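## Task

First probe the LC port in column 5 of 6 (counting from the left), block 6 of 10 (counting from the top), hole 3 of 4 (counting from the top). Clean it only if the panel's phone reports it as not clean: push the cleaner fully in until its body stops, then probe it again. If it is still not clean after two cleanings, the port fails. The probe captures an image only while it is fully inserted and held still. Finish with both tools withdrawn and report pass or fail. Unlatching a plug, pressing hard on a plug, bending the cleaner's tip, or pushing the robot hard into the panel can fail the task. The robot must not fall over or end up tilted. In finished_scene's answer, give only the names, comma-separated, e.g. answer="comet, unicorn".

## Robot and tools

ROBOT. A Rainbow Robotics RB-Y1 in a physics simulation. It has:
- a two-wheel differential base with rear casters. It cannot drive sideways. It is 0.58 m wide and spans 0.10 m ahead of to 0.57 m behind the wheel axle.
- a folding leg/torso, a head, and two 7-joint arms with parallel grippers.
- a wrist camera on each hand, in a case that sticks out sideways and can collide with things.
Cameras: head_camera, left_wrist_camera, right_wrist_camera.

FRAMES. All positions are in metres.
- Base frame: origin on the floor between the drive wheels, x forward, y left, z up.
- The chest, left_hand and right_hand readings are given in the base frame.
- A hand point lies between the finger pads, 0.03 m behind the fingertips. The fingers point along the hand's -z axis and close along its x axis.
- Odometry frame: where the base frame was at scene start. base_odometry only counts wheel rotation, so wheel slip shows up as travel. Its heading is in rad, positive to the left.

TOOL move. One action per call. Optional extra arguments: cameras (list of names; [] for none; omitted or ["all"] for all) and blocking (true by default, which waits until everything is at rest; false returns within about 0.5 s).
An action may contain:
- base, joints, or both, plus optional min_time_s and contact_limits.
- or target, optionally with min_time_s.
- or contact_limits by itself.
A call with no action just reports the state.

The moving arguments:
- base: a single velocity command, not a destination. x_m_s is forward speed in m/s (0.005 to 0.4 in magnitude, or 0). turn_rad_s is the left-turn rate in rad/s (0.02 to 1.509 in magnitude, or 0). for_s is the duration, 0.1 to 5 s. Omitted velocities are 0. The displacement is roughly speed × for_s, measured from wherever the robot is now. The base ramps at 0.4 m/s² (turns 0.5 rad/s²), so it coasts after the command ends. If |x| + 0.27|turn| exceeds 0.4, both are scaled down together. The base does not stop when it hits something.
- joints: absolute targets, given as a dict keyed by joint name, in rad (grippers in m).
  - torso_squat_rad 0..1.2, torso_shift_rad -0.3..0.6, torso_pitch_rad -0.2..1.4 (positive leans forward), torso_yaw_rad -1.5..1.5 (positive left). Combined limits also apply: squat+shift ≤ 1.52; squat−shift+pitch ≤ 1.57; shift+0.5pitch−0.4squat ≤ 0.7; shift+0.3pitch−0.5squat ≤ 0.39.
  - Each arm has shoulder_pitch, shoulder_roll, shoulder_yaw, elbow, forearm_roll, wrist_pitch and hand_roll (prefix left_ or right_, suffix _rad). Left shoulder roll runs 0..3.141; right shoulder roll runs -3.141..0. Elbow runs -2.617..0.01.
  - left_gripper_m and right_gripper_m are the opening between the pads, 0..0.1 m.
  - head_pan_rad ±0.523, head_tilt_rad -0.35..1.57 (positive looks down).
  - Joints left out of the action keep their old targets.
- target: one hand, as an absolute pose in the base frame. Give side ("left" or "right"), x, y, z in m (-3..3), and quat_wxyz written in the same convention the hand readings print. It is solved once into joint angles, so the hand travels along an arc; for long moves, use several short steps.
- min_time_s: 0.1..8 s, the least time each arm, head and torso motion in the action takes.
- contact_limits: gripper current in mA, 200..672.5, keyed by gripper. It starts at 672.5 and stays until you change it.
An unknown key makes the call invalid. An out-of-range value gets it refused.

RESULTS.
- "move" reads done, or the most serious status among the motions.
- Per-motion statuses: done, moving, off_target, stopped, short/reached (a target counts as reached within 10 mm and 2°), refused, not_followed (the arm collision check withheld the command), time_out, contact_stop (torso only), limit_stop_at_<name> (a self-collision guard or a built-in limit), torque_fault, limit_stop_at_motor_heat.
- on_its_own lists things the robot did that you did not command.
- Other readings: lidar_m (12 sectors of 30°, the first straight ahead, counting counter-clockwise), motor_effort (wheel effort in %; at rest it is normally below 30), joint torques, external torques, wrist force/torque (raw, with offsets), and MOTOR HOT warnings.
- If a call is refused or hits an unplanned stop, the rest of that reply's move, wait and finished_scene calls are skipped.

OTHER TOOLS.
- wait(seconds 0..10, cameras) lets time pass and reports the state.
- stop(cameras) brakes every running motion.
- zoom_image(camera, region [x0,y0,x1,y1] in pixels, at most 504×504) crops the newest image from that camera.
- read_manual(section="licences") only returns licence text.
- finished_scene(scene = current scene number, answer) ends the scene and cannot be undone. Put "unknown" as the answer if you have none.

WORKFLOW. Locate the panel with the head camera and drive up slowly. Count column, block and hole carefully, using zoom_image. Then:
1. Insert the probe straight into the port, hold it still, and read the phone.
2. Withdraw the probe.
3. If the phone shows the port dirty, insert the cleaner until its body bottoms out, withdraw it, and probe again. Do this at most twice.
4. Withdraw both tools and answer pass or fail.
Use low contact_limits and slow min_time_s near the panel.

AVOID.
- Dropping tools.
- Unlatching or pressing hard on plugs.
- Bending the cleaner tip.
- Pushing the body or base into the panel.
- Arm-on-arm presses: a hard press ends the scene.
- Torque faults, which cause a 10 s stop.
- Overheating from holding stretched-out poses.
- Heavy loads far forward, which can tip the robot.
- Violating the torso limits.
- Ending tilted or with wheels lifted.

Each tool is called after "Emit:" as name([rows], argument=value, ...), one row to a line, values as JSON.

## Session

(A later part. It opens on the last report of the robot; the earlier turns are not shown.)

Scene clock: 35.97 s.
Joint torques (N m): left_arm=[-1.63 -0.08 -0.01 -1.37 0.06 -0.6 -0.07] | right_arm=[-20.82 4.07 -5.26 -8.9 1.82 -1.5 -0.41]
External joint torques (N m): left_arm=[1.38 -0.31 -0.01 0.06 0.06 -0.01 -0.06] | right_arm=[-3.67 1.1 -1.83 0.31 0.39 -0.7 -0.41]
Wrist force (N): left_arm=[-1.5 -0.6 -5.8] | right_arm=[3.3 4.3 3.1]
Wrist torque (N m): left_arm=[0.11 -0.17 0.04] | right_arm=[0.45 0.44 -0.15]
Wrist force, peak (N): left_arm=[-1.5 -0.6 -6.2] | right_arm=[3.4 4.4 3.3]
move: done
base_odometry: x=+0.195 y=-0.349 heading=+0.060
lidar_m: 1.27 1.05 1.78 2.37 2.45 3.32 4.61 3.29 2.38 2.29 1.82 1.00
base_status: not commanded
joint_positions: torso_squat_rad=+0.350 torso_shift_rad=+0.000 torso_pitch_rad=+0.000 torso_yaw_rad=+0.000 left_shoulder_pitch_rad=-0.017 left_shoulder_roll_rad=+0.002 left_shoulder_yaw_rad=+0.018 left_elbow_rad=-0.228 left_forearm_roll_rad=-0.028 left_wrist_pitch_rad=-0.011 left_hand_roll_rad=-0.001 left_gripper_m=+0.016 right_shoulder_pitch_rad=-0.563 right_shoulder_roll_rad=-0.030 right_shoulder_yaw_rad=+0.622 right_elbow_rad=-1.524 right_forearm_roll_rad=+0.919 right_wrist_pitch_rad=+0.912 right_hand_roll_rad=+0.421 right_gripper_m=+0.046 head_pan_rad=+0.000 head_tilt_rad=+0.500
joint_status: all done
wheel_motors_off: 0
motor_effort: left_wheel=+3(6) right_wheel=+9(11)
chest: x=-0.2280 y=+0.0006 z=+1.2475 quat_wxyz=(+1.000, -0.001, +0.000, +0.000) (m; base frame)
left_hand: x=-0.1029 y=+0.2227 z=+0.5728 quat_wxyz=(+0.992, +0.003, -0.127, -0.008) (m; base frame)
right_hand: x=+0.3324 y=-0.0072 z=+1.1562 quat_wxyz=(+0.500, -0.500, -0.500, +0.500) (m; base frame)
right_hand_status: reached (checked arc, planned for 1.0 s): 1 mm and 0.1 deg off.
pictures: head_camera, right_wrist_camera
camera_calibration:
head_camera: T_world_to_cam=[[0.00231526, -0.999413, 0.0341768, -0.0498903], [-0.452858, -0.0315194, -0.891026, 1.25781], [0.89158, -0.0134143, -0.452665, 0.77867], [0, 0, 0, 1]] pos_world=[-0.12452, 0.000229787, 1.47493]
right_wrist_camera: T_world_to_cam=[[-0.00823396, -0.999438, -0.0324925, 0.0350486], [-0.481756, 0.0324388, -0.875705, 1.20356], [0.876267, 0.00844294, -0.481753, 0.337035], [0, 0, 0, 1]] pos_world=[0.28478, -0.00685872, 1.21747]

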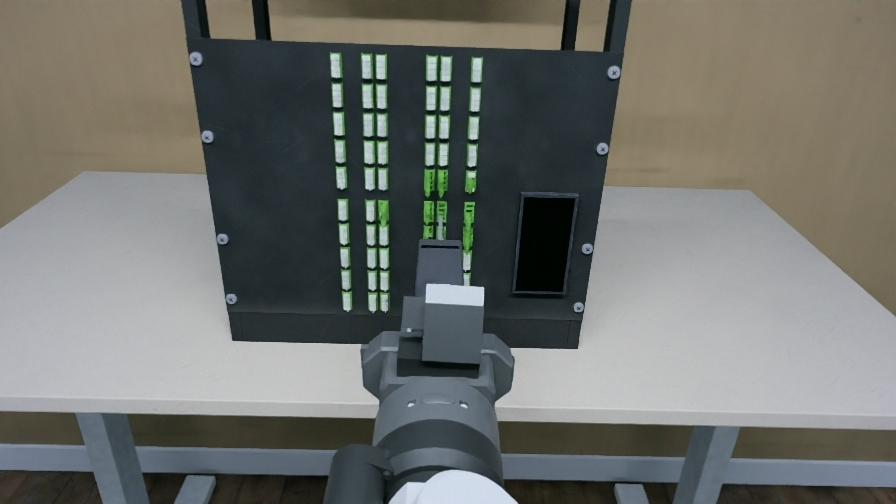

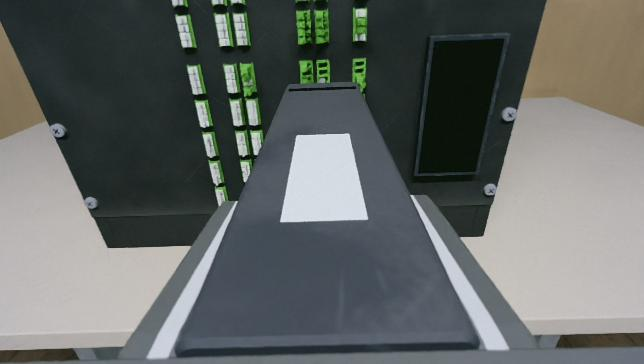

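Emit:
move(target={"side": "right", "x": 0.3405, "y": -0.0069, "z": 1.1567, "quat_wxyz": [0.5, -0.5, -0.5, 0.5]}, min_time_s=1.5, cameras=["head_camera", "right_wrist_camera"])

Emit:
zoom_image(camera="right_wrist_camera", region=[314, 55, 334, 85])

Emit:
zoom_image(camera="head_camera", region=[432, 198, 452, 226])

Scene clock: 38.50 s.
Joint torques (N m): left_arm=[-2.46 -0.39 0.19 -1.2 -0.07 -0.81 -0.17] | right_arm=[-20.43 3.39 -5.03 -8.83 1.63 -0.91 -0.43]
External joint torques (N m): left_arm=[0.54 -0.62 0.19 0.22 -0.08 -0.22 -0.16] | right_arm=[-2.87 0.67 -1.56 0.38 0.2 -0.13 -0.43]
Wrist force (N): left_arm=[-1.6 -0.6 -6.1] | right_arm=[3.7 4.1 2.8]
Wrist torque (N m): left_arm=[0.12 -0.17 0.05] | right_arm=[0.28 0.39 -0.16]
Wrist force, peak (N): left_arm=[-1.7 -0.7 -6.1] | right_arm=[3.6 2.9 7.4]
move: done
base_odometry: x=+0.195 y=-0.349 heading=+0.060
lidar_m: 1.27 1.04 1.78 2.37 2.44 3.32 4.61 3.28 2.39 2.29 1.82 1.00
base_status: not commanded
joint_positions: torso_squat_rad=+0.350 torso_shift_rad=+0.000 torso_pitch_rad=+0.000 torso_yaw_rad=+0.000 left_shoulder_pitch_rad=-0.017 left_shoulder_roll_rad=+0.002 left_shoulder_yaw_rad=+0.018 left_elbow_rad=-0.228 left_forearm_roll_rad=-0.028 left_wrist_pitch_rad=-0.011 left_hand_roll_rad=-0.001 left_gripper_m=+0.016 right_shoulder_pitch_rad=-0.586 right_shoulder_roll_rad=-0.028 right_shoulder_yaw_rad=+0.611 right_elbow_rad=-1.488 right_forearm_roll_rad=+0.917 right_wrist_pitch_rad=+0.898 right_hand_roll_rad=+0.407 right_gripper_m=+0.046 head_pan_rad=+0.000 head_tilt_rad=+0.500
joint_status: all done
wheel_motors_off: 0
motor_effort: left_wheel=+3(4) right_wheel=+9(12)
chest: x=-0.2280 y=+0.0006 z=+1.2475 quat_wxyz=(+1.000, -0.001, +0.000, +0.000) (m; base frame)
left_hand: x=-0.1029 y=+0.2227 z=+0.5728 quat_wxyz=(+0.992, +0.003, -0.127, -0.008) (m; base frame)
right_hand: x=+0.3399 y=-0.0072 z=+1.1565 quat_wxyz=(+0.500, -0.500, -0.500, +0.500) (m; base frame)
right_hand_status: reached (checked arc, planned for 1.5 s): 1 mm and 0.1 deg off.
pictures: head_camera, right_wrist_camera
camera_calibration:
head_camera: T_world_to_cam=[[0.00231557, -0.999413, 0.0341774, -0.0498912], [-0.452858, -0.0315201, -0.891026, 1.25781], [0.89158, -0.0134143, -0.452665, 0.77867], [0, 0, 0, 1]] pos_world=[-0.12452, 0.000229787, 1.47493]
right_wrist_camera: T_world_to_cam=[[-0.00809101, -0.99944, -0.0324552, 0.0350305], [-0.481564, 0.0323391, -0.875814, 1.20743], [0.876374, 0.00854301, -0.481556, 0.33029], [0, 0, 0, 1]] pos_world=[0.29228, -0.00685793, 1.21767]

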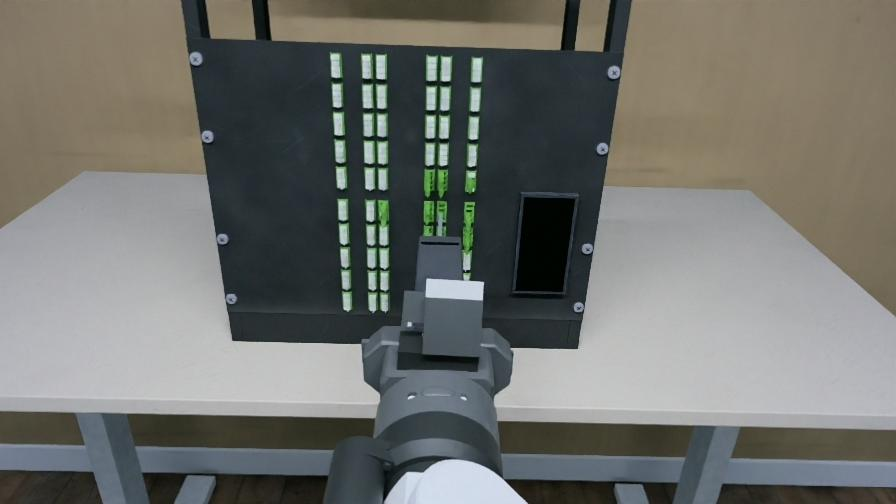

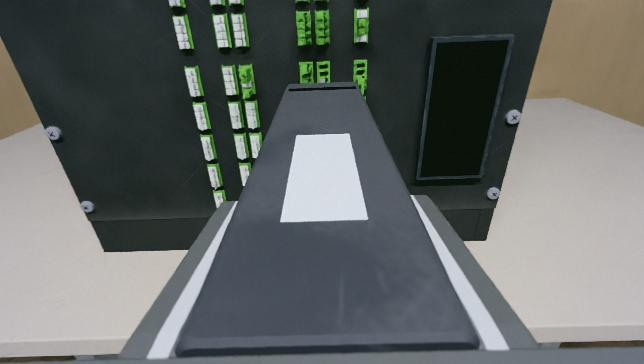

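Scaled by 16.800 from the camera's 644x364 image, which has a finer 1265x715 frame.

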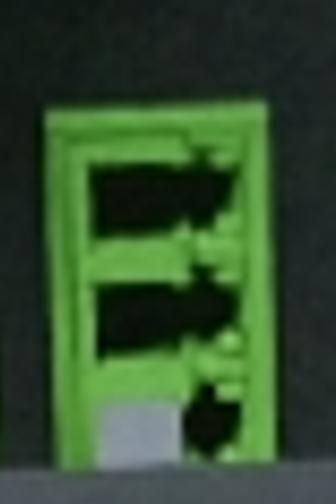

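Scaled by 18.000 from the camera's 896x504 image, which has a finer 1280x720 frame.

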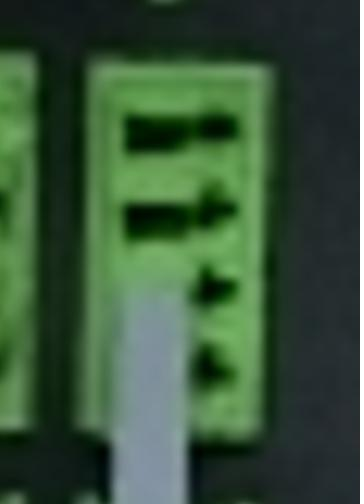

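Emit:
move(target={"side": "right", "x": 0.347, "y": -0.0069, "z": 1.1568, "quat_wxyz": [0.5, -0.5, -0.5, 0.5]}, min_time_s=1.5, cameras=["head_camera", "right_wrist_camera"])

Emit:
zoom_image(camera="right_wrist_camera", region=[314, 55, 334, 85])

Emit:
zoom_image(camera="head_camera", region=[432, 198, 452, 226])

Scene clock: 40.83 s.
Joint torques (N m): left_arm=[-1.83 -0.14 0.22 -1.31 0.03 -0.7 -0.07] | right_arm=[-20.87 3.38 -4.91 -8.47 1.27 -1.21 -0.42]
External joint torques (N m): left_arm=[1.17 -0.37 0.22 0.11 0.03 -0.11 -0.05] | right_arm=[-2.98 0.89 -1.4 0.75 -0.15 -0.46 -0.41]
Wrist force (N): left_arm=[-1.5 -0.6 -5.9] | right_arm=[3.3 3.8 3.3]
Wrist torque (N m): left_arm=[0.12 -0.15 0.05] | right_arm=[0.22 0.42 -0.15]
Wrist force, peak (N): left_arm=[-1.5 -0.7 -6.2] | right_arm=[3.3 6.0 3.2]
move: done
base_odometry: x=+0.195 y=-0.349 heading=+0.060
lidar_m: 1.27 1.04 1.78 2.37 2.45 3.32 4.61 3.28 2.38 2.29 1.81 1.00
base_status: not commanded
joint_positions: torso_squat_rad=+0.350 torso_shift_rad=+0.000 torso_pitch_rad=+0.000 torso_yaw_rad=+0.000 left_shoulder_pitch_rad=-0.017 left_shoulder_roll_rad=+0.002 left_shoulder_yaw_rad=+0.018 left_elbow_rad=-0.228 left_forearm_roll_rad=-0.028 left_wrist_pitch_rad=-0.011 left_hand_roll_rad=-0.001 left_gripper_m=+0.016 right_shoulder_pitch_rad=-0.607 right_shoulder_roll_rad=-0.026 right_shoulder_yaw_rad=+0.601 right_elbow_rad=-1.455 right_forearm_roll_rad=+0.916 right_wrist_pitch_rad=+0.885 right_hand_roll_rad=+0.394 right_gripper_m=+0.046 head_pan_rad=+0.000 head_tilt_rad=+0.500
joint_status: all done
wheel_motors_off: 0
motor_effort: left_wheel=+2(5) right_wheel=+10(12)
chest: x=-0.2280 y=+0.0006 z=+1.2475 quat_wxyz=(+1.000, -0.001, +0.000, +0.000) (m; base frame)
left_hand: x=-0.1029 y=+0.2227 z=+0.5728 quat_wxyz=(+0.992, +0.003, -0.127, -0.008) (m; base frame)
right_hand: x=+0.3465 y=-0.0071 z=+1.1566 quat_wxyz=(+0.500, -0.500, -0.500, +0.500) (m; base frame)
right_hand_status: reached (checked arc, planned for 1.5 s): 1 mm and 0.1 deg off.
pictures: head_camera, right_wrist_camera
camera_calibration:
head_camera: T_world_to_cam=[[0.00231557, -0.999413, 0.0341774, -0.0498912], [-0.452858, -0.0315201, -0.891026, 1.25781], [0.89158, -0.0134143, -0.452665, 0.77867], [0, 0, 0, 1]] pos_world=[-0.12452, 0.000229787, 1.47493]
right_wrist_camera: T_world_to_cam=[[-0.0081741, -0.999441, -0.0324068, 0.0351526], [-0.481442, 0.0323379, -0.875881, 1.21074], [0.87644, 0.00844244, -0.481437, 0.324388], [0, 0, 0, 1]] pos_world=[0.29888, -0.0067584, 1.21777]

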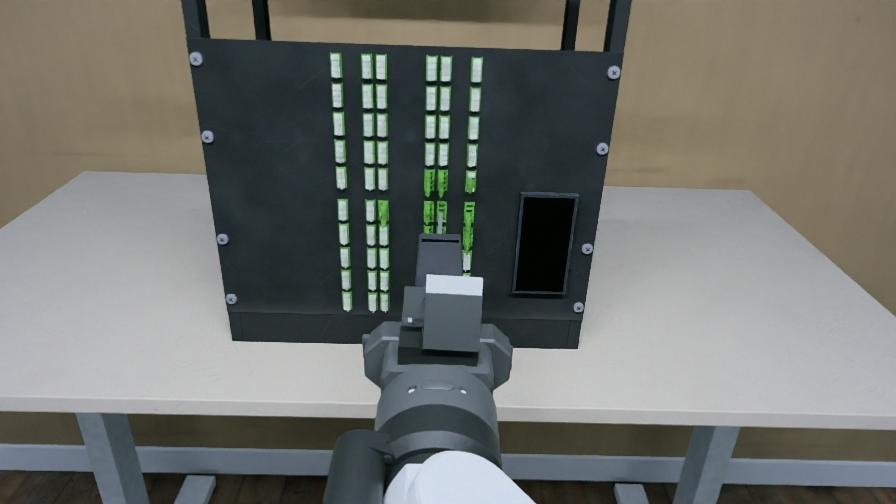

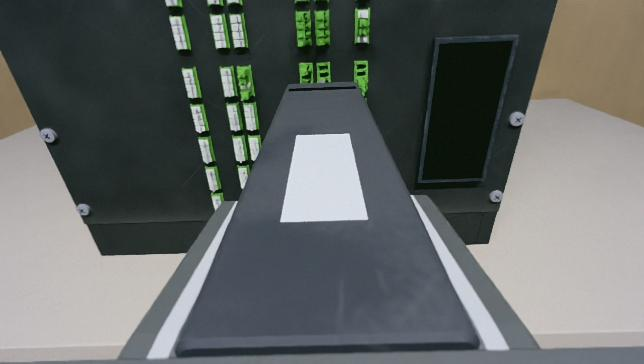

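Scaled by 16.800 from the camera's 644x364 image, which has a finer 1265x715 frame.

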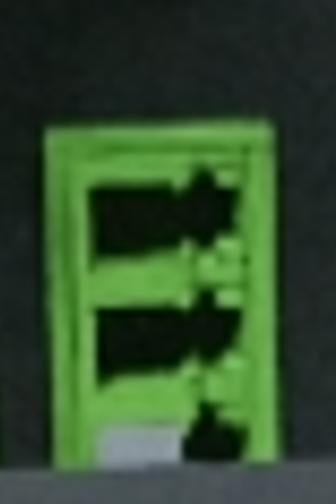

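Scaled by 18.000 from the camera's 896x504 image, which has a finer 1280x720 frame.

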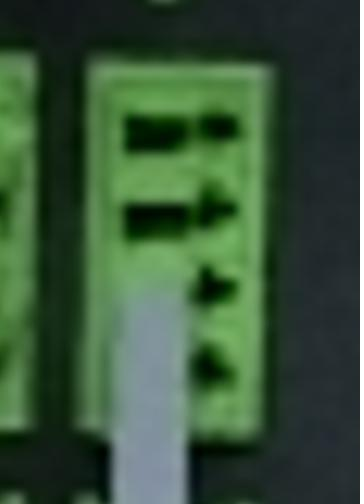

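Emit:
move(target={"side": "right", "x": 0.353, "y": -0.0069, "z": 1.1568, "quat_wxyz": [0.5, -0.5, -0.5, 0.5]}, min_time_s=1.5, cameras=["head_camera", "right_wrist_camera"])

Emit:
zoom_image(camera="right_wrist_camera", region=[314, 55, 334, 85])

Scene clock: 43.13 s.
Joint torques (N m): left_arm=[-2.47 -0.63 0.48 -1.38 -0.14 -0.86 -0.2] | right_arm=[-27.64 -0.26 -10.2 -5.87 1.08 -3.46 -0.32]
External joint torques (N m): left_arm=[0.57 -0.86 0.48 0.06 -0.15 -0.26 -0.19] | right_arm=[-9.44 -2.57 -6.68 3.35 -0.33 -2.72 -0.31]
Wrist force (N): left_arm=[-1.5 -0.7 -5.9] | right_arm=[-1.9 4.1 49.9]
Wrist torque (N m): left_arm=[0.13 -0.15 0.05] | right_arm=[0.46 1.87 -0.14]
Wrist force, peak (N): left_arm=[-1.6 -0.5 -6.1] | right_arm=[-2.3 3.6 50.4]
move: done
base_odometry: x=+0.195 y=-0.349 heading=+0.059
lidar_m: 1.27 1.04 1.78 2.37 2.45 3.32 4.61 3.28 2.38 2.29 1.82 1.01
base_status: not commanded
joint_positions: torso_squat_rad=+0.350 torso_shift_rad=-0.001 torso_pitch_rad=-0.001 torso_yaw_rad=+0.000 left_shoulder_pitch_rad=-0.017 left_shoulder_roll_rad=+0.002 left_shoulder_yaw_rad=+0.018 left_elbow_rad=-0.228 left_forearm_roll_rad=-0.028 left_wrist_pitch_rad=-0.011 left_hand_roll_rad=-0.001 left_gripper_m=+0.016 right_shoulder_pitch_rad=-0.625 right_shoulder_roll_rad=-0.023 right_shoulder_yaw_rad=+0.594 right_elbow_rad=-1.424 right_forearm_roll_rad=+0.916 right_wrist_pitch_rad=+0.874 right_hand_roll_rad=+0.381 right_gripper_m=+0.046 head_pan_rad=+0.000 head_tilt_rad=+0.500
joint_status: all done
wheel_motors_off: 0
motor_effort: left_wheel=+8(8) right_wheel=+17(20)
chest: x=-0.2288 y=+0.0006 z=+1.2475 quat_wxyz=(+1.000, -0.001, -0.001, +0.000) (m; base frame)
left_hand: x=-0.1029 y=+0.2227 z=+0.5729 quat_wxyz=(+0.992, +0.003, -0.128, -0.008) (m; base frame)
right_hand: x=+0.3513 y=-0.0066 z=+1.1564 quat_wxyz=(+0.500, -0.500, -0.500, +0.500) (m; base frame)
right_hand_status: reached (checked arc, planned for 1.5 s): 2 mm and 0.1 deg off.
pictures: head_camera, right_wrist_camera
camera_calibration:
head_camera: T_world_to_cam=[[0.00214255, -0.999415, 0.0341368, -0.0498544], [-0.451864, -0.0314206, -0.891533, 1.25828], [0.892084, -0.0135151, -0.451667, 0.778288], [0, 0, 0, 1]] pos_world=[-0.125618, 0.000229371, 1.47503]
right_wrist_camera: T_world_to_cam=[[-0.00752863, -0.999431, -0.0328769, 0.035969], [-0.48166, 0.0324369, -0.875758, 1.21291], [0.876326, 0.00924223, -0.48163, 0.320317], [0, 0, 0, 1]] pos_world=[0.303779, -0.00635496, 1.21767]

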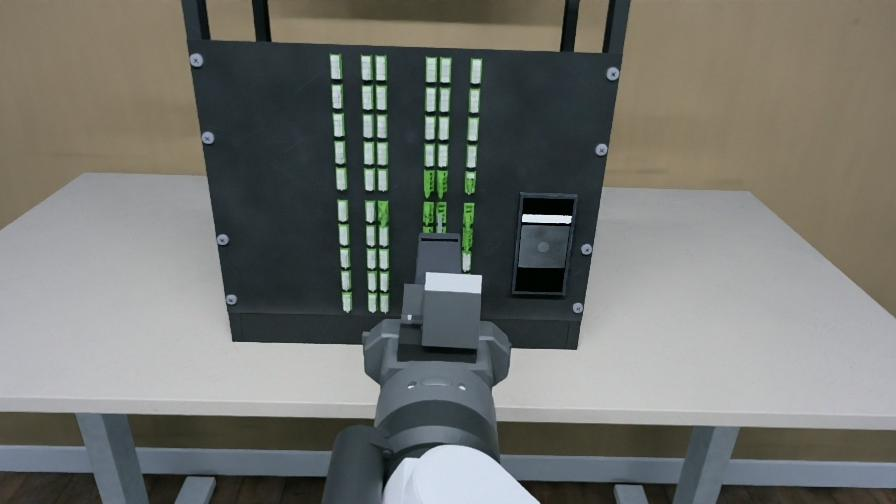

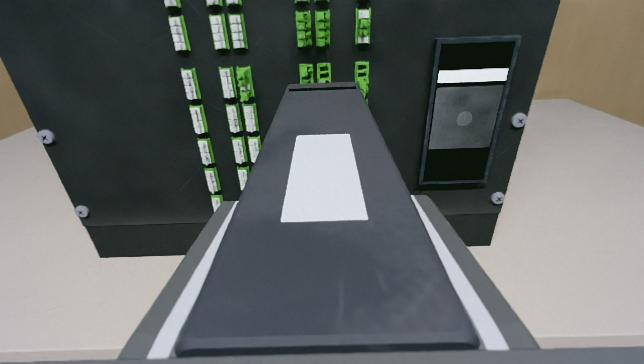

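Scaled by 16.800 from the camera's 644x364 image, which has a finer 1265x715 frame.

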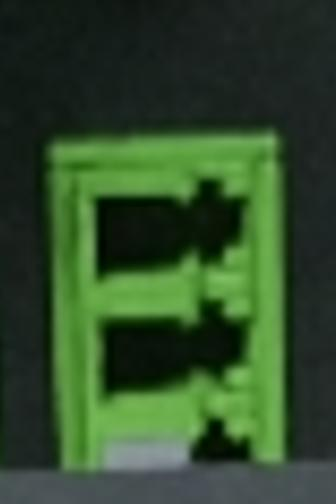

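Emit:
zoom_image(camera="right_wrist_camera", region=[415, 30, 525, 190])

Emit:
zoom_image(camera="head_camera", region=[505, 185, 585, 300])

Scaled by 3.150 from the camera's 644x364 image, which has a finer 1265x715 frame.

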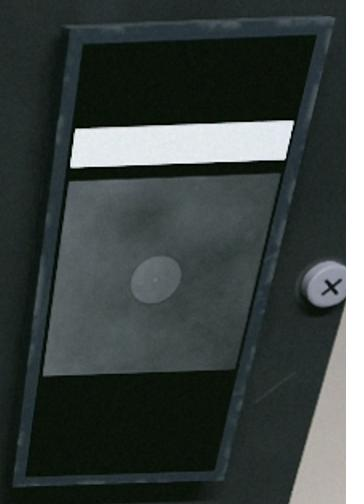

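Scaled by 4.383 from the camera's 896x504 image, which has a finer 1280x720 frame.

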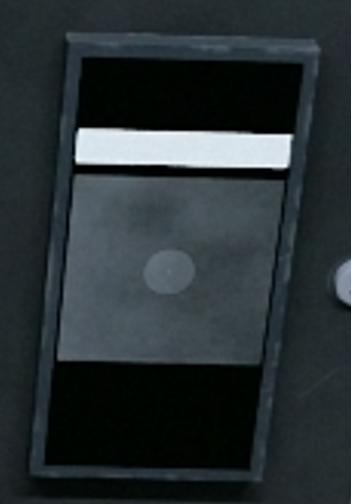

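Emit:
move(target={"side": "right", "x": 0.3515, "y": -0.0069, "z": 1.1568, "quat_wxyz": [0.5, -0.5, -0.5, 0.5]}, min_time_s=0.5, cameras=[])

Emit:
wait(seconds=1.5, cameras=["head_camera", "right_wrist_camera"])

Emit:
zoom_image(camera="right_wrist_camera", region=[415, 30, 525, 190])

Emit:
zoom_image(camera="head_camera", region=[505, 185, 585, 300])

Scene clock: 44.53 s.
Joint torques (N m): left_arm=[-2.5 0.04 0.47 -1.5 -0.05 -0.74 -0.29] | right_arm=[-22.8 0.24 -5.63 -6.55 0.87 -2.82 -0.27]
External joint torques (N m): left_arm=[0.54 -0.19 0.47 -0.05 -0.05 -0.15 -0.28] | right_arm=[-4.63 -2.08 -2.11 2.67 -0.54 -2.09 -0.27]
Wrist force (N): left_arm=[-1.6 -0.5 -5.9] | right_arm=[-1.7 3.3 40.9]
Wrist torque (N m): left_arm=[0.11 -0.15 0.05] | right_arm=[0.03 1.81 -0.14]
Wrist force, peak (N): left_arm=[-1.5 -0.6 -6.1] | right_arm=[-2.3 3.5 50.3]
move: done
base_odometry: x=+0.195 y=-0.349 heading=+0.059
lidar_m: 1.27 1.04 1.78 2.37 2.45 3.32 4.61 3.29 2.38 2.29 1.82 1.00
base_status: not commanded
joint_positions: torso_squat_rad=+0.350 torso_shift_rad=-0.001 torso_pitch_rad=-0.001 torso_yaw_rad=+0.000 left_shoulder_pitch_rad=-0.017 left_shoulder_roll_rad=+0.002 left_shoulder_yaw_rad=+0.018 left_elbow_rad=-0.228 left_forearm_roll_rad=-0.028 left_wrist_pitch_rad=-0.011 left_hand_roll_rad=-0.001 left_gripper_m=+0.016 right_shoulder_pitch_rad=-0.624 right_shoulder_roll_rad=-0.023 right_shoulder_yaw_rad=+0.595 right_elbow_rad=-1.424 right_forearm_roll_rad=+0.916 right_wrist_pitch_rad=+0.874 right_hand_roll_rad=+0.381 right_gripper_m=+0.046 head_pan_rad=+0.000 head_tilt_rad=+0.500
joint_status: all done
wheel_motors_off: 0
motor_effort: left_wheel=+7(9) right_wheel=+19(21)
chest: x=-0.2288 y=+0.0006 z=+1.2475 quat_wxyz=(+1.000, -0.001, -0.001, +0.000) (m; base frame)
left_hand: x=-0.1029 y=+0.2227 z=+0.5729 quat_wxyz=(+0.992, +0.003, -0.128, -0.008) (m; base frame)
right_hand: x=+0.3510 y=-0.0065 z=+1.1560 quat_wxyz=(+0.500, -0.499, -0.500, +0.501) (m; base frame)
right_hand_status: reached (checked arc, planned for 0.5 s): 1 mm and 0.1 deg off.
pictures: none
No camera images: "cameras" was empty.

Scene clock: 46.03 s.
Joint torques (N m): left_arm=[-2.32 -0.2 0.47 -1.47 0.12 -0.74 -0.13] | right_arm=[-23.44 0.07 -5.55 -6.89 0.98 -2.64 -0.16]
External joint torques (N m): left_arm=[0.72 -0.43 0.47 -0.03 0.11 -0.15 -0.11] | right_arm=[-5.26 -2.25 -2.03 2.34 -0.43 -1.91 -0.16]
Wrist force (N): left_arm=[-1.6 -0.7 -6.0] | right_arm=[-1.8 2.4 40.8]
Wrist torque (N m): left_arm=[0.13 -0.15 0.05] | right_arm=[0.03 1.83 -0.15]
Wrist force, peak (N): left_arm=[-1.6 -0.7 -6.1] | right_arm=[-2.1 1.8 41.3]
base_odometry: x=+0.195 y=-0.349 heading=+0.059
lidar_m: 1.27 1.05 1.78 2.37 2.45 3.31 4.61 3.28 2.38 2.29 1.82 1.00
base_status: not commanded
joint_positions: torso_squat_rad=+0.350 torso_shift_rad=-0.001 torso_pitch_rad=-0.001 torso_yaw_rad=+0.000 left_shoulder_pitch_rad=-0.017 left_shoulder_roll_rad=+0.002 left_shoulder_yaw_rad=+0.018 left_elbow_rad=-0.228 left_forearm_roll_rad=-0.028 left_wrist_pitch_rad=-0.011 left_hand_roll_rad=-0.001 left_gripper_m=+0.016 right_shoulder_pitch_rad=-0.624 right_shoulder_roll_rad=-0.023 right_shoulder_yaw_rad=+0.595 right_elbow_rad=-1.424 right_forearm_roll_rad=+0.916 right_wrist_pitch_rad=+0.874 right_hand_roll_rad=+0.381 right_gripper_m=+0.046 head_pan_rad=+0.000 head_tilt_rad=+0.500
joint_status: all done
wheel_motors_off: 0
motor_effort: left_wheel=+6(9) right_wheel=+19(21)
chest: x=-0.2288 y=+0.0006 z=+1.2475 quat_wxyz=(+1.000, -0.001, -0.001, +0.000) (m; base frame)
left_hand: x=-0.1029 y=+0.2227 z=+0.5729 quat_wxyz=(+0.992, +0.003, -0.128, -0.008) (m; base frame)
right_hand: x=+0.3510 y=-0.0065 z=+1.1560 quat_wxyz=(+0.500, -0.499, -0.500, +0.501) (m; base frame)
right_hand_status: reached (checked arc, planned for 0.5 s): 1 mm and 0.1 deg off.
wait: 1.50 s; at rest by 0.27 s
pictures: head_camera, right_wrist_camera
camera_calibration:
head_camera: T_world_to_cam=[[0.00214255, -0.999415, 0.0341368, -0.0498544], [-0.451864, -0.0314206, -0.891533, 1.25828], [0.892084, -0.0135151, -0.451667, 0.778288], [0, 0, 0, 1]] pos_world=[-0.125618, 0.000229371, 1.47503]
right_wrist_camera: T_world_to_cam=[[-0.00756397, -0.999424, -0.0330944, 0.0364287], [-0.482368, 0.032637, -0.87536, 1.21214], [0.875936, 0.00934251, -0.482337, 0.321363], [0, 0, 0, 1]] pos_world=[0.303479, -0.00615514, 1.21727]

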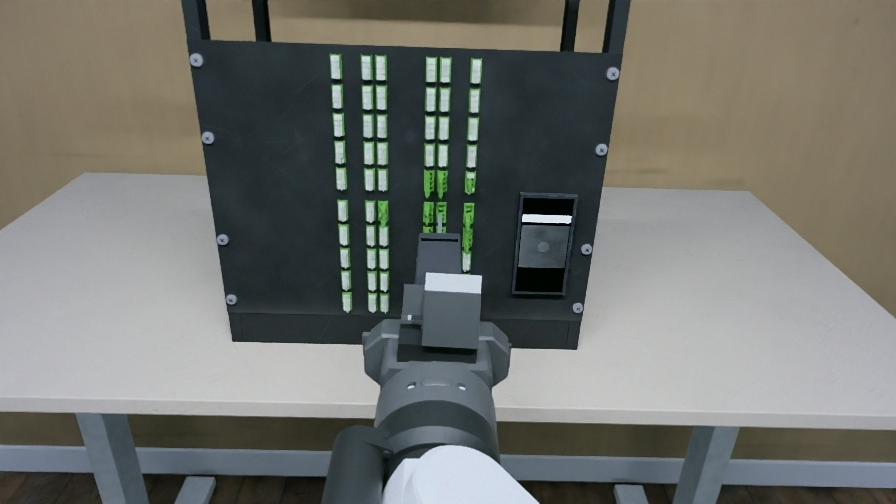

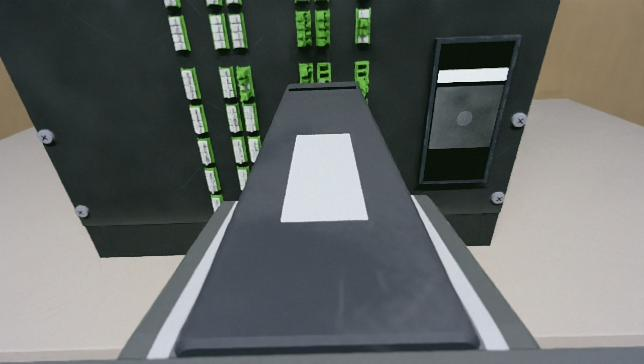

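Scaled by 3.150 from the camera's 644x364 image, which has a finer 1265x715 frame.

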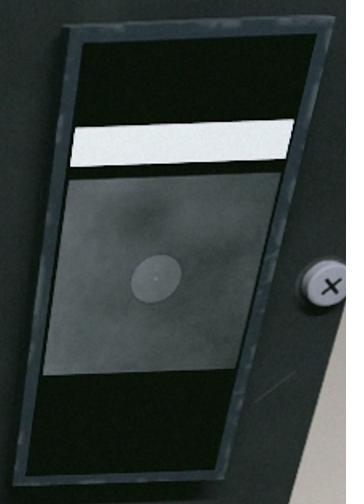

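Scaled by 4.383 from the camera's 896x504 image, which has a finer 1280x720 frame.

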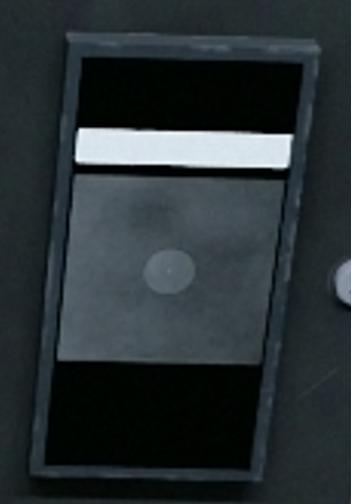

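Emit:
zoom_image(camera="right_wrist_camera", region=[448, 102, 482, 136])

Emit:
zoom_image(camera="right_wrist_camera", region=[430, 60, 515, 90])

Emit:
zoom_image(camera="head_camera", region=[518, 210, 578, 270])

Scaled by 14.824 from the camera's 644x364 image, which has a finer 1265x715 frame.

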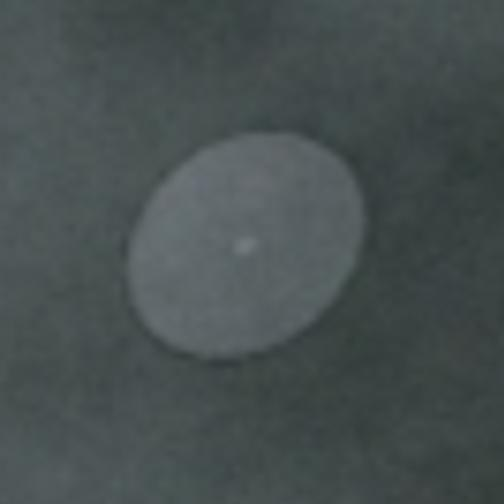

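Scaled by 5.929 from the camera's 644x364 image, which has a finer 1265x715 frame.

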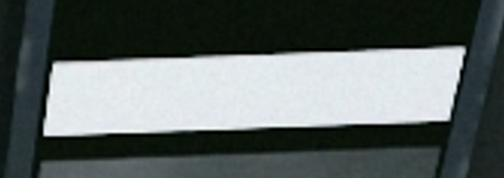

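Scaled by 8.400 from the camera's 896x504 image, which has a finer 1280x720 frame.

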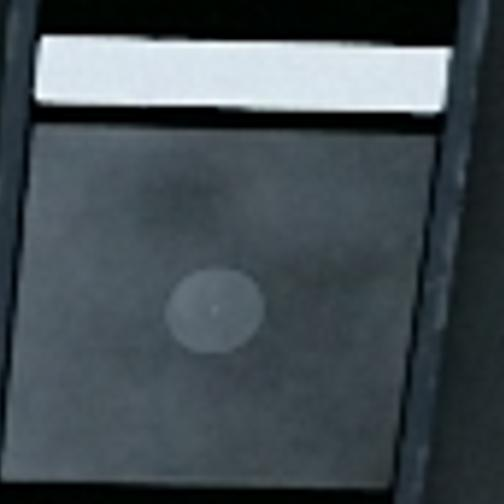

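Emit:
zoom_image(camera="right_wrist_camera", region=[428, 82, 508, 152])

Emit:
zoom_image(camera="right_wrist_camera", region=[430, 84, 470, 118])

Emit:
zoom_image(camera="right_wrist_camera", region=[465, 84, 505, 118])

Emit:
zoom_image(camera="right_wrist_camera", region=[428, 116, 468, 150])

Emit:
zoom_image(camera="right_wrist_camera", region=[460, 116, 500, 150])

Scaled by 6.300 from the camera's 644x364 image, which has a finer 1265x715 frame.

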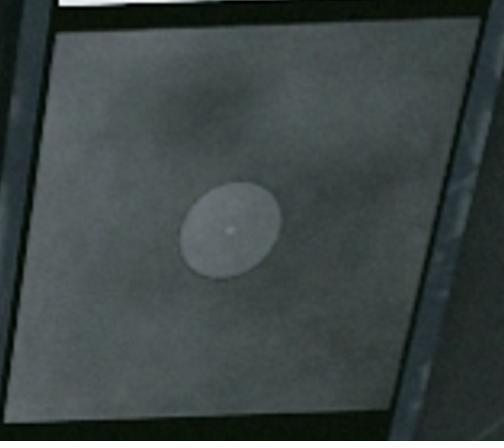

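Scaled by 12.600 from the camera's 644x364 image, which has a finer 1265x715 frame.

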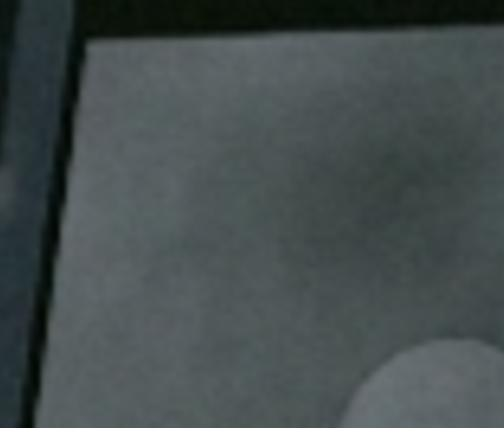

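Scaled by 12.600 from the camera's 644x364 image, which has a finer 1265x715 frame.

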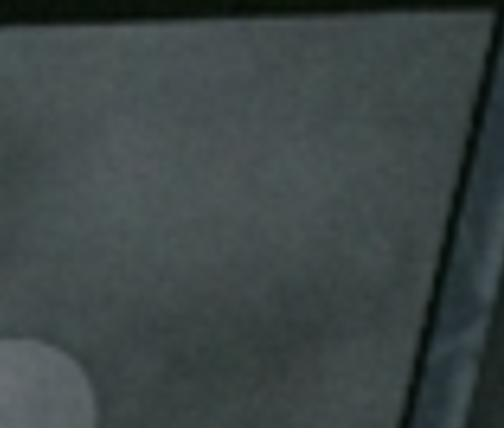

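Scaled by 12.600 from the camera's 644x364 image, which has a finer 1265x715 frame.

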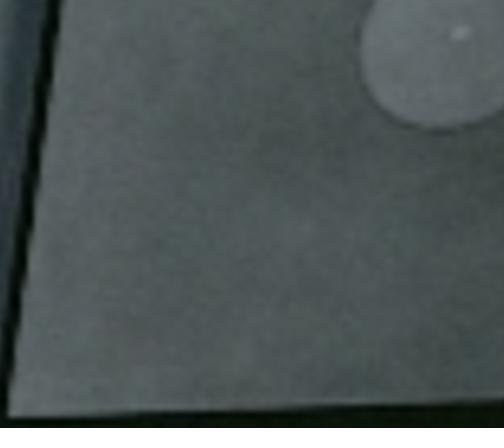

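Scaled by 12.600 from the camera's 644x364 image, which has a finer 1265x715 frame.

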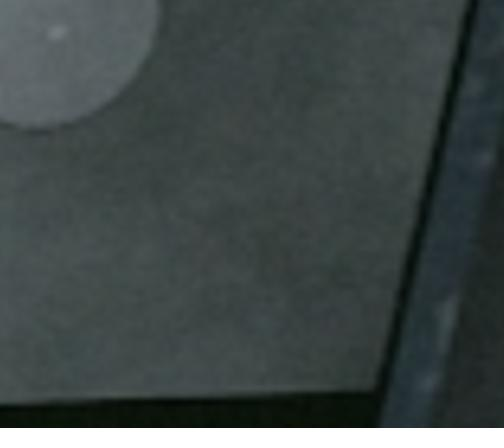

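Emit:
move(target={"side": "right", "x": 0.333, "y": -0.0069, "z": 1.1567, "quat_wxyz": [0.5, -0.5, -0.5, 0.5]}, min_time_s=1.5, cameras=["head_camera", "right_wrist_camera"])

Emit:
zoom_image(camera="right_wrist_camera", region=[410, 30, 520, 190])

Scene clock: 50.23 s.
Joint torques (N m): left_arm=[-2.29 -0.23 0.38 -1.28 0.09 -0.65 -0.05] | right_arm=[-17.87 1.56 -2 -10.1 2.15 -1.02 0.13]
External joint torques (N m): left_arm=[0.71 -0.46 0.38 0.14 0.09 -0.06 -0.03] | right_arm=[-0.65 -1.4 1.41 -0.88 0.72 -0.22 0.14]
Wrist force (N): left_arm=[-1.5 -0.6 -6.0] | right_arm=[3.6 4.4 3.0]
Wrist torque (N m): left_arm=[0.13 -0.16 0.05] | right_arm=[0.44 0.46 -0.16]
Wrist force, peak (N): left_arm=[-1.5 -0.7 -6.3] | right_arm=[-2.1 2.1 41.3]
move: done
base_odometry: x=+0.195 y=-0.349 heading=+0.059
lidar_m: 1.27 1.05 1.78 2.37 2.45 3.32 4.61 3.29 2.39 2.29 1.82 1.00
base_status: not commanded
joint_positions: torso_squat_rad=+0.350 torso_shift_rad=+0.000 torso_pitch_rad=+0.000 torso_yaw_rad=+0.000 left_shoulder_pitch_rad=-0.017 left_shoulder_roll_rad=+0.002 left_shoulder_yaw_rad=+0.018 left_elbow_rad=-0.228 left_forearm_roll_rad=-0.028 left_wrist_pitch_rad=-0.011 left_hand_roll_rad=-0.001 left_gripper_m=+0.016 right_shoulder_pitch_rad=-0.567 right_shoulder_roll_rad=-0.027 right_shoulder_yaw_rad=+0.619 right_elbow_rad=-1.516 right_forearm_roll_rad=+0.920 right_wrist_pitch_rad=+0.908 right_hand_roll_rad=+0.418 right_gripper_m=+0.046 head_pan_rad=+0.000 head_tilt_rad=+0.500
joint_status: all done
wheel_motors_off: 0
motor_effort: left_wheel=+6(8) right_wheel=+16(21)
chest: x=-0.2279 y=+0.0006 z=+1.2475 quat_wxyz=(+1.000, -0.001, +0.000, +0.000) (m; base frame)
left_hand: x=-0.1029 y=+0.2227 z=+0.5728 quat_wxyz=(+0.992, +0.003, -0.127, -0.008) (m; base frame)
right_hand: x=+0.3338 y=-0.0069 z=+1.1559 quat_wxyz=(+0.501, -0.500, -0.500, +0.500) (m; base frame)
right_hand_status: reached (checked arc, planned for 1.5 s): 1 mm and 0.1 deg off.
pictures: head_camera, right_wrist_camera
camera_calibration:
head_camera: T_world_to_cam=[[0.00222645, -0.999412, 0.0342227, -0.0499694], [-0.45286, -0.03152, -0.891024, 1.25781], [0.891579, -0.0135143, -0.452664, 0.778669], [0, 0, 0, 1]] pos_world=[-0.12452, 0.000229374, 1.47493]
right_wrist_camera: T_world_to_cam=[[-0.00849508, -0.999414, -0.0331517, 0.0362266], [-0.482029, 0.0331396, -0.875528, 1.20388], [0.876114, 0.00854242, -0.482029, 0.335953], [0, 0, 0, 1]] pos_world=[0.28628, -0.00656053, 1.21717]

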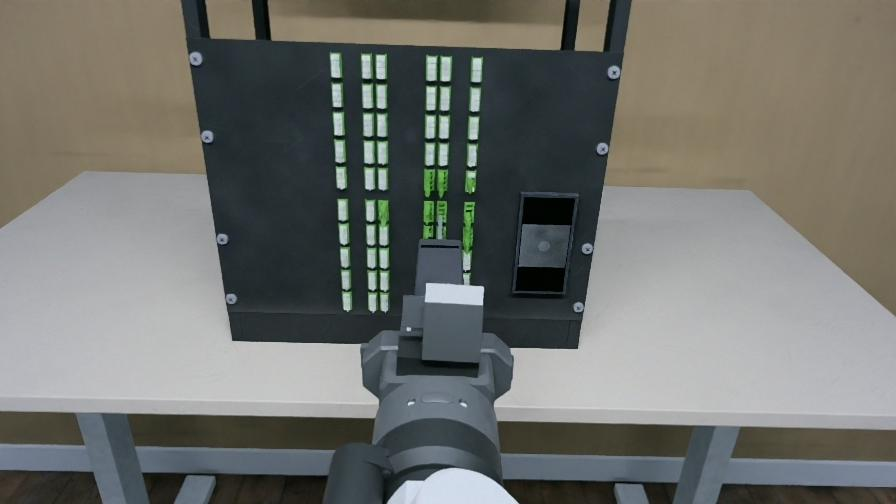

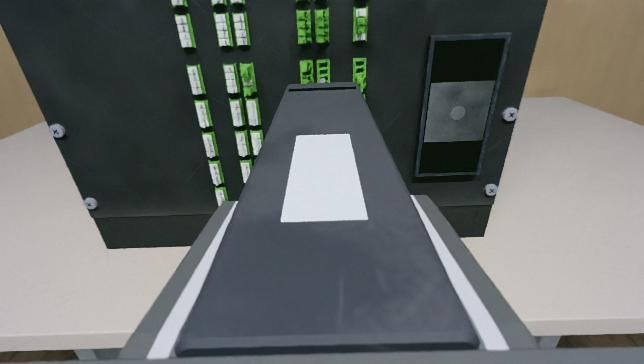

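Scaled by 3.150 from the camera's 644x364 image, which has a finer 1265x715 frame.

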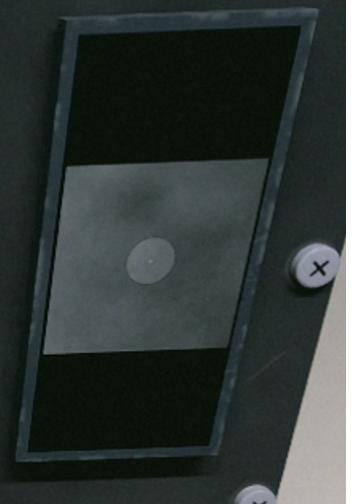

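Emit:
zoom_image(camera="right_wrist_camera", region=[438, 94, 478, 130])

Emit:
move(target={"side": "right", "x": 0.24, "y": -0.05, "z": 1.156, "quat_wxyz": [0.5, -0.5, -0.5, 0.5]}, min_time_s=1.5, cameras=["head_camera", "right_wrist_camera"])

Emit:
zoom_image(camera="head_camera", region=[510, 190, 590, 300])

Emit:
zoom_image(camera="head_camera", region=[525, 228, 561, 264])

Scaled by 12.600 from the camera's 644x364 image, which has a finer 1265x715 frame.

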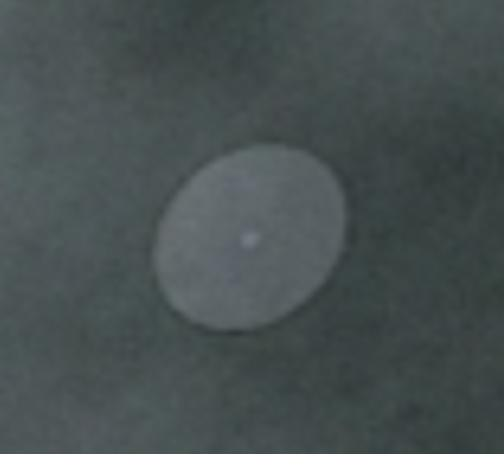

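Scene clock: 52.70 s.
Joint torques (N m): left_arm=[-2.69 0.27 0.14 -1.27 -0.15 -0.82 0.14] | right_arm=[-13.49 2.92 -1.99 -9.98 2.04 -1.35 -0.06]
External joint torques (N m): left_arm=[0.31 0.04 0.14 0.15 -0.16 -0.23 0.15] | right_arm=[-1.6 -0.48 0.86 -0.89 0.62 -0.28 -0.05]
Wrist force (N): left_arm=[-1.4 -0.6 -5.9] | right_arm=[3.2 3.9 3.1]
Wrist torque (N m): left_arm=[0.12 -0.14 0.05] | right_arm=[0.47 0.42 -0.15]
Wrist force, peak (N): left_arm=[-1.6 -0.6 -6.2] | right_arm=[3.3 5.0 2.8]
move: done
base_odometry: x=+0.195 y=-0.349 heading=+0.059
lidar_m: 1.27 1.05 1.78 2.37 2.45 3.32 4.61 3.28 2.39 2.30 1.82 1.00
base_status: not commanded
joint_positions: torso_squat_rad=+0.350 torso_shift_rad=+0.000 torso_pitch_rad=+0.000 torso_yaw_rad=+0.000 left_shoulder_pitch_rad=-0.017 left_shoulder_roll_rad=+0.002 left_shoulder_yaw_rad=+0.018 left_elbow_rad=-0.228 left_forearm_roll_rad=-0.028 left_wrist_pitch_rad=-0.011 left_hand_roll_rad=-0.001 left_gripper_m=+0.016 right_shoulder_pitch_rad=-0.239 right_shoulder_roll_rad=-0.150 right_shoulder_yaw_rad=+0.725 right_elbow_rad=-2.004 right_forearm_roll_rad=+0.934 right_wrist_pitch_rad=+1.007 right_hand_roll_rad=+0.576 right_gripper_m=+0.046 head_pan_rad=+0.000 head_tilt_rad=+0.500
joint_status: all done
wheel_motors_off: 0
motor_effort: left_wheel=+5(9) right_wheel=+14(18)
chest: x=-0.2279 y=+0.0006 z=+1.2475 quat_wxyz=(+1.000, -0.001, +0.000, +0.000) (m; base frame)
left_hand: x=-0.1029 y=+0.2227 z=+0.5728 quat_wxyz=(+0.992, +0.003, -0.127, -0.008) (m; base frame)
right_hand: x=+0.2407 y=-0.0497 z=+1.1558 quat_wxyz=(+0.500, -0.500, -0.500, +0.500) (m; base frame)
right_hand_status: reached (checked arc, planned for 1.5 s): 1 mm and 0.1 deg off.
pictures: head_camera, right_wrist_camera
camera_calibration:
head_camera: T_world_to_cam=[[0.00231526, -0.999413, 0.0341768, -0.0498903], [-0.452858, -0.0315194, -0.891026, 1.25781], [0.89158, -0.0134143, -0.452665, 0.77867], [0, 0, 0, 1]] pos_world=[-0.12452, 0.000229787, 1.47493]
right_wrist_camera: T_world_to_cam=[[-0.00893906, -0.999408, -0.0332322, -0.00716527], [-0.480723, 0.0334362, -0.876235, 1.16083], [0.876827, 0.00814279, -0.480738, 0.416152], [0, 0, 0, 1]] pos_world=[0.19308, -0.0493634, 1.21698]

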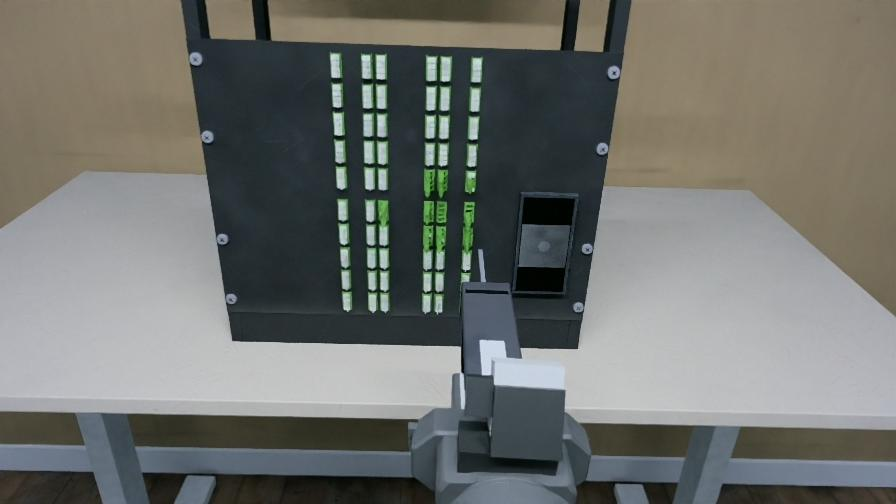

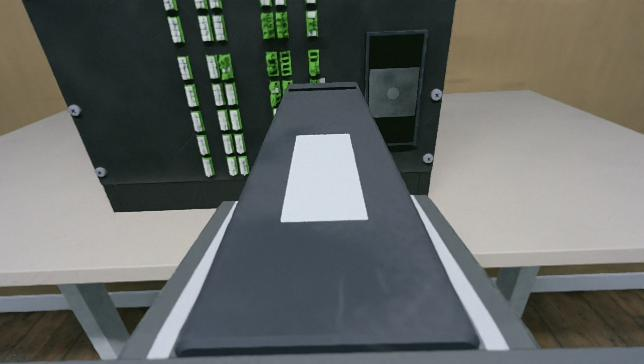

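Scaled by 4.582 from the camera's 896x504 image, which has a finer 1280x720 frame.

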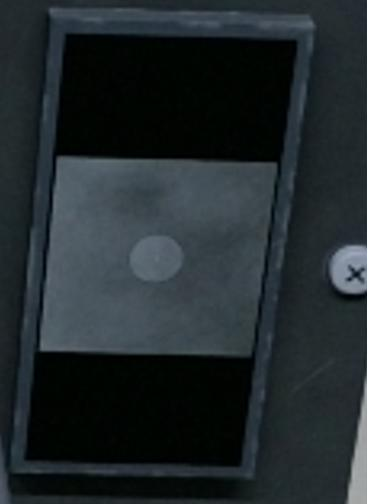

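Scaled by 14.000 from the camera's 896x504 image, which has a finer 1280x720 frame.

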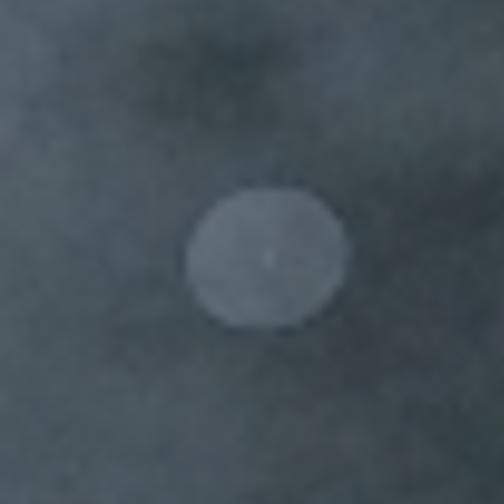

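Emit:
finished_scene(scene=1, answer="pass")

The scene is finished: the task was done.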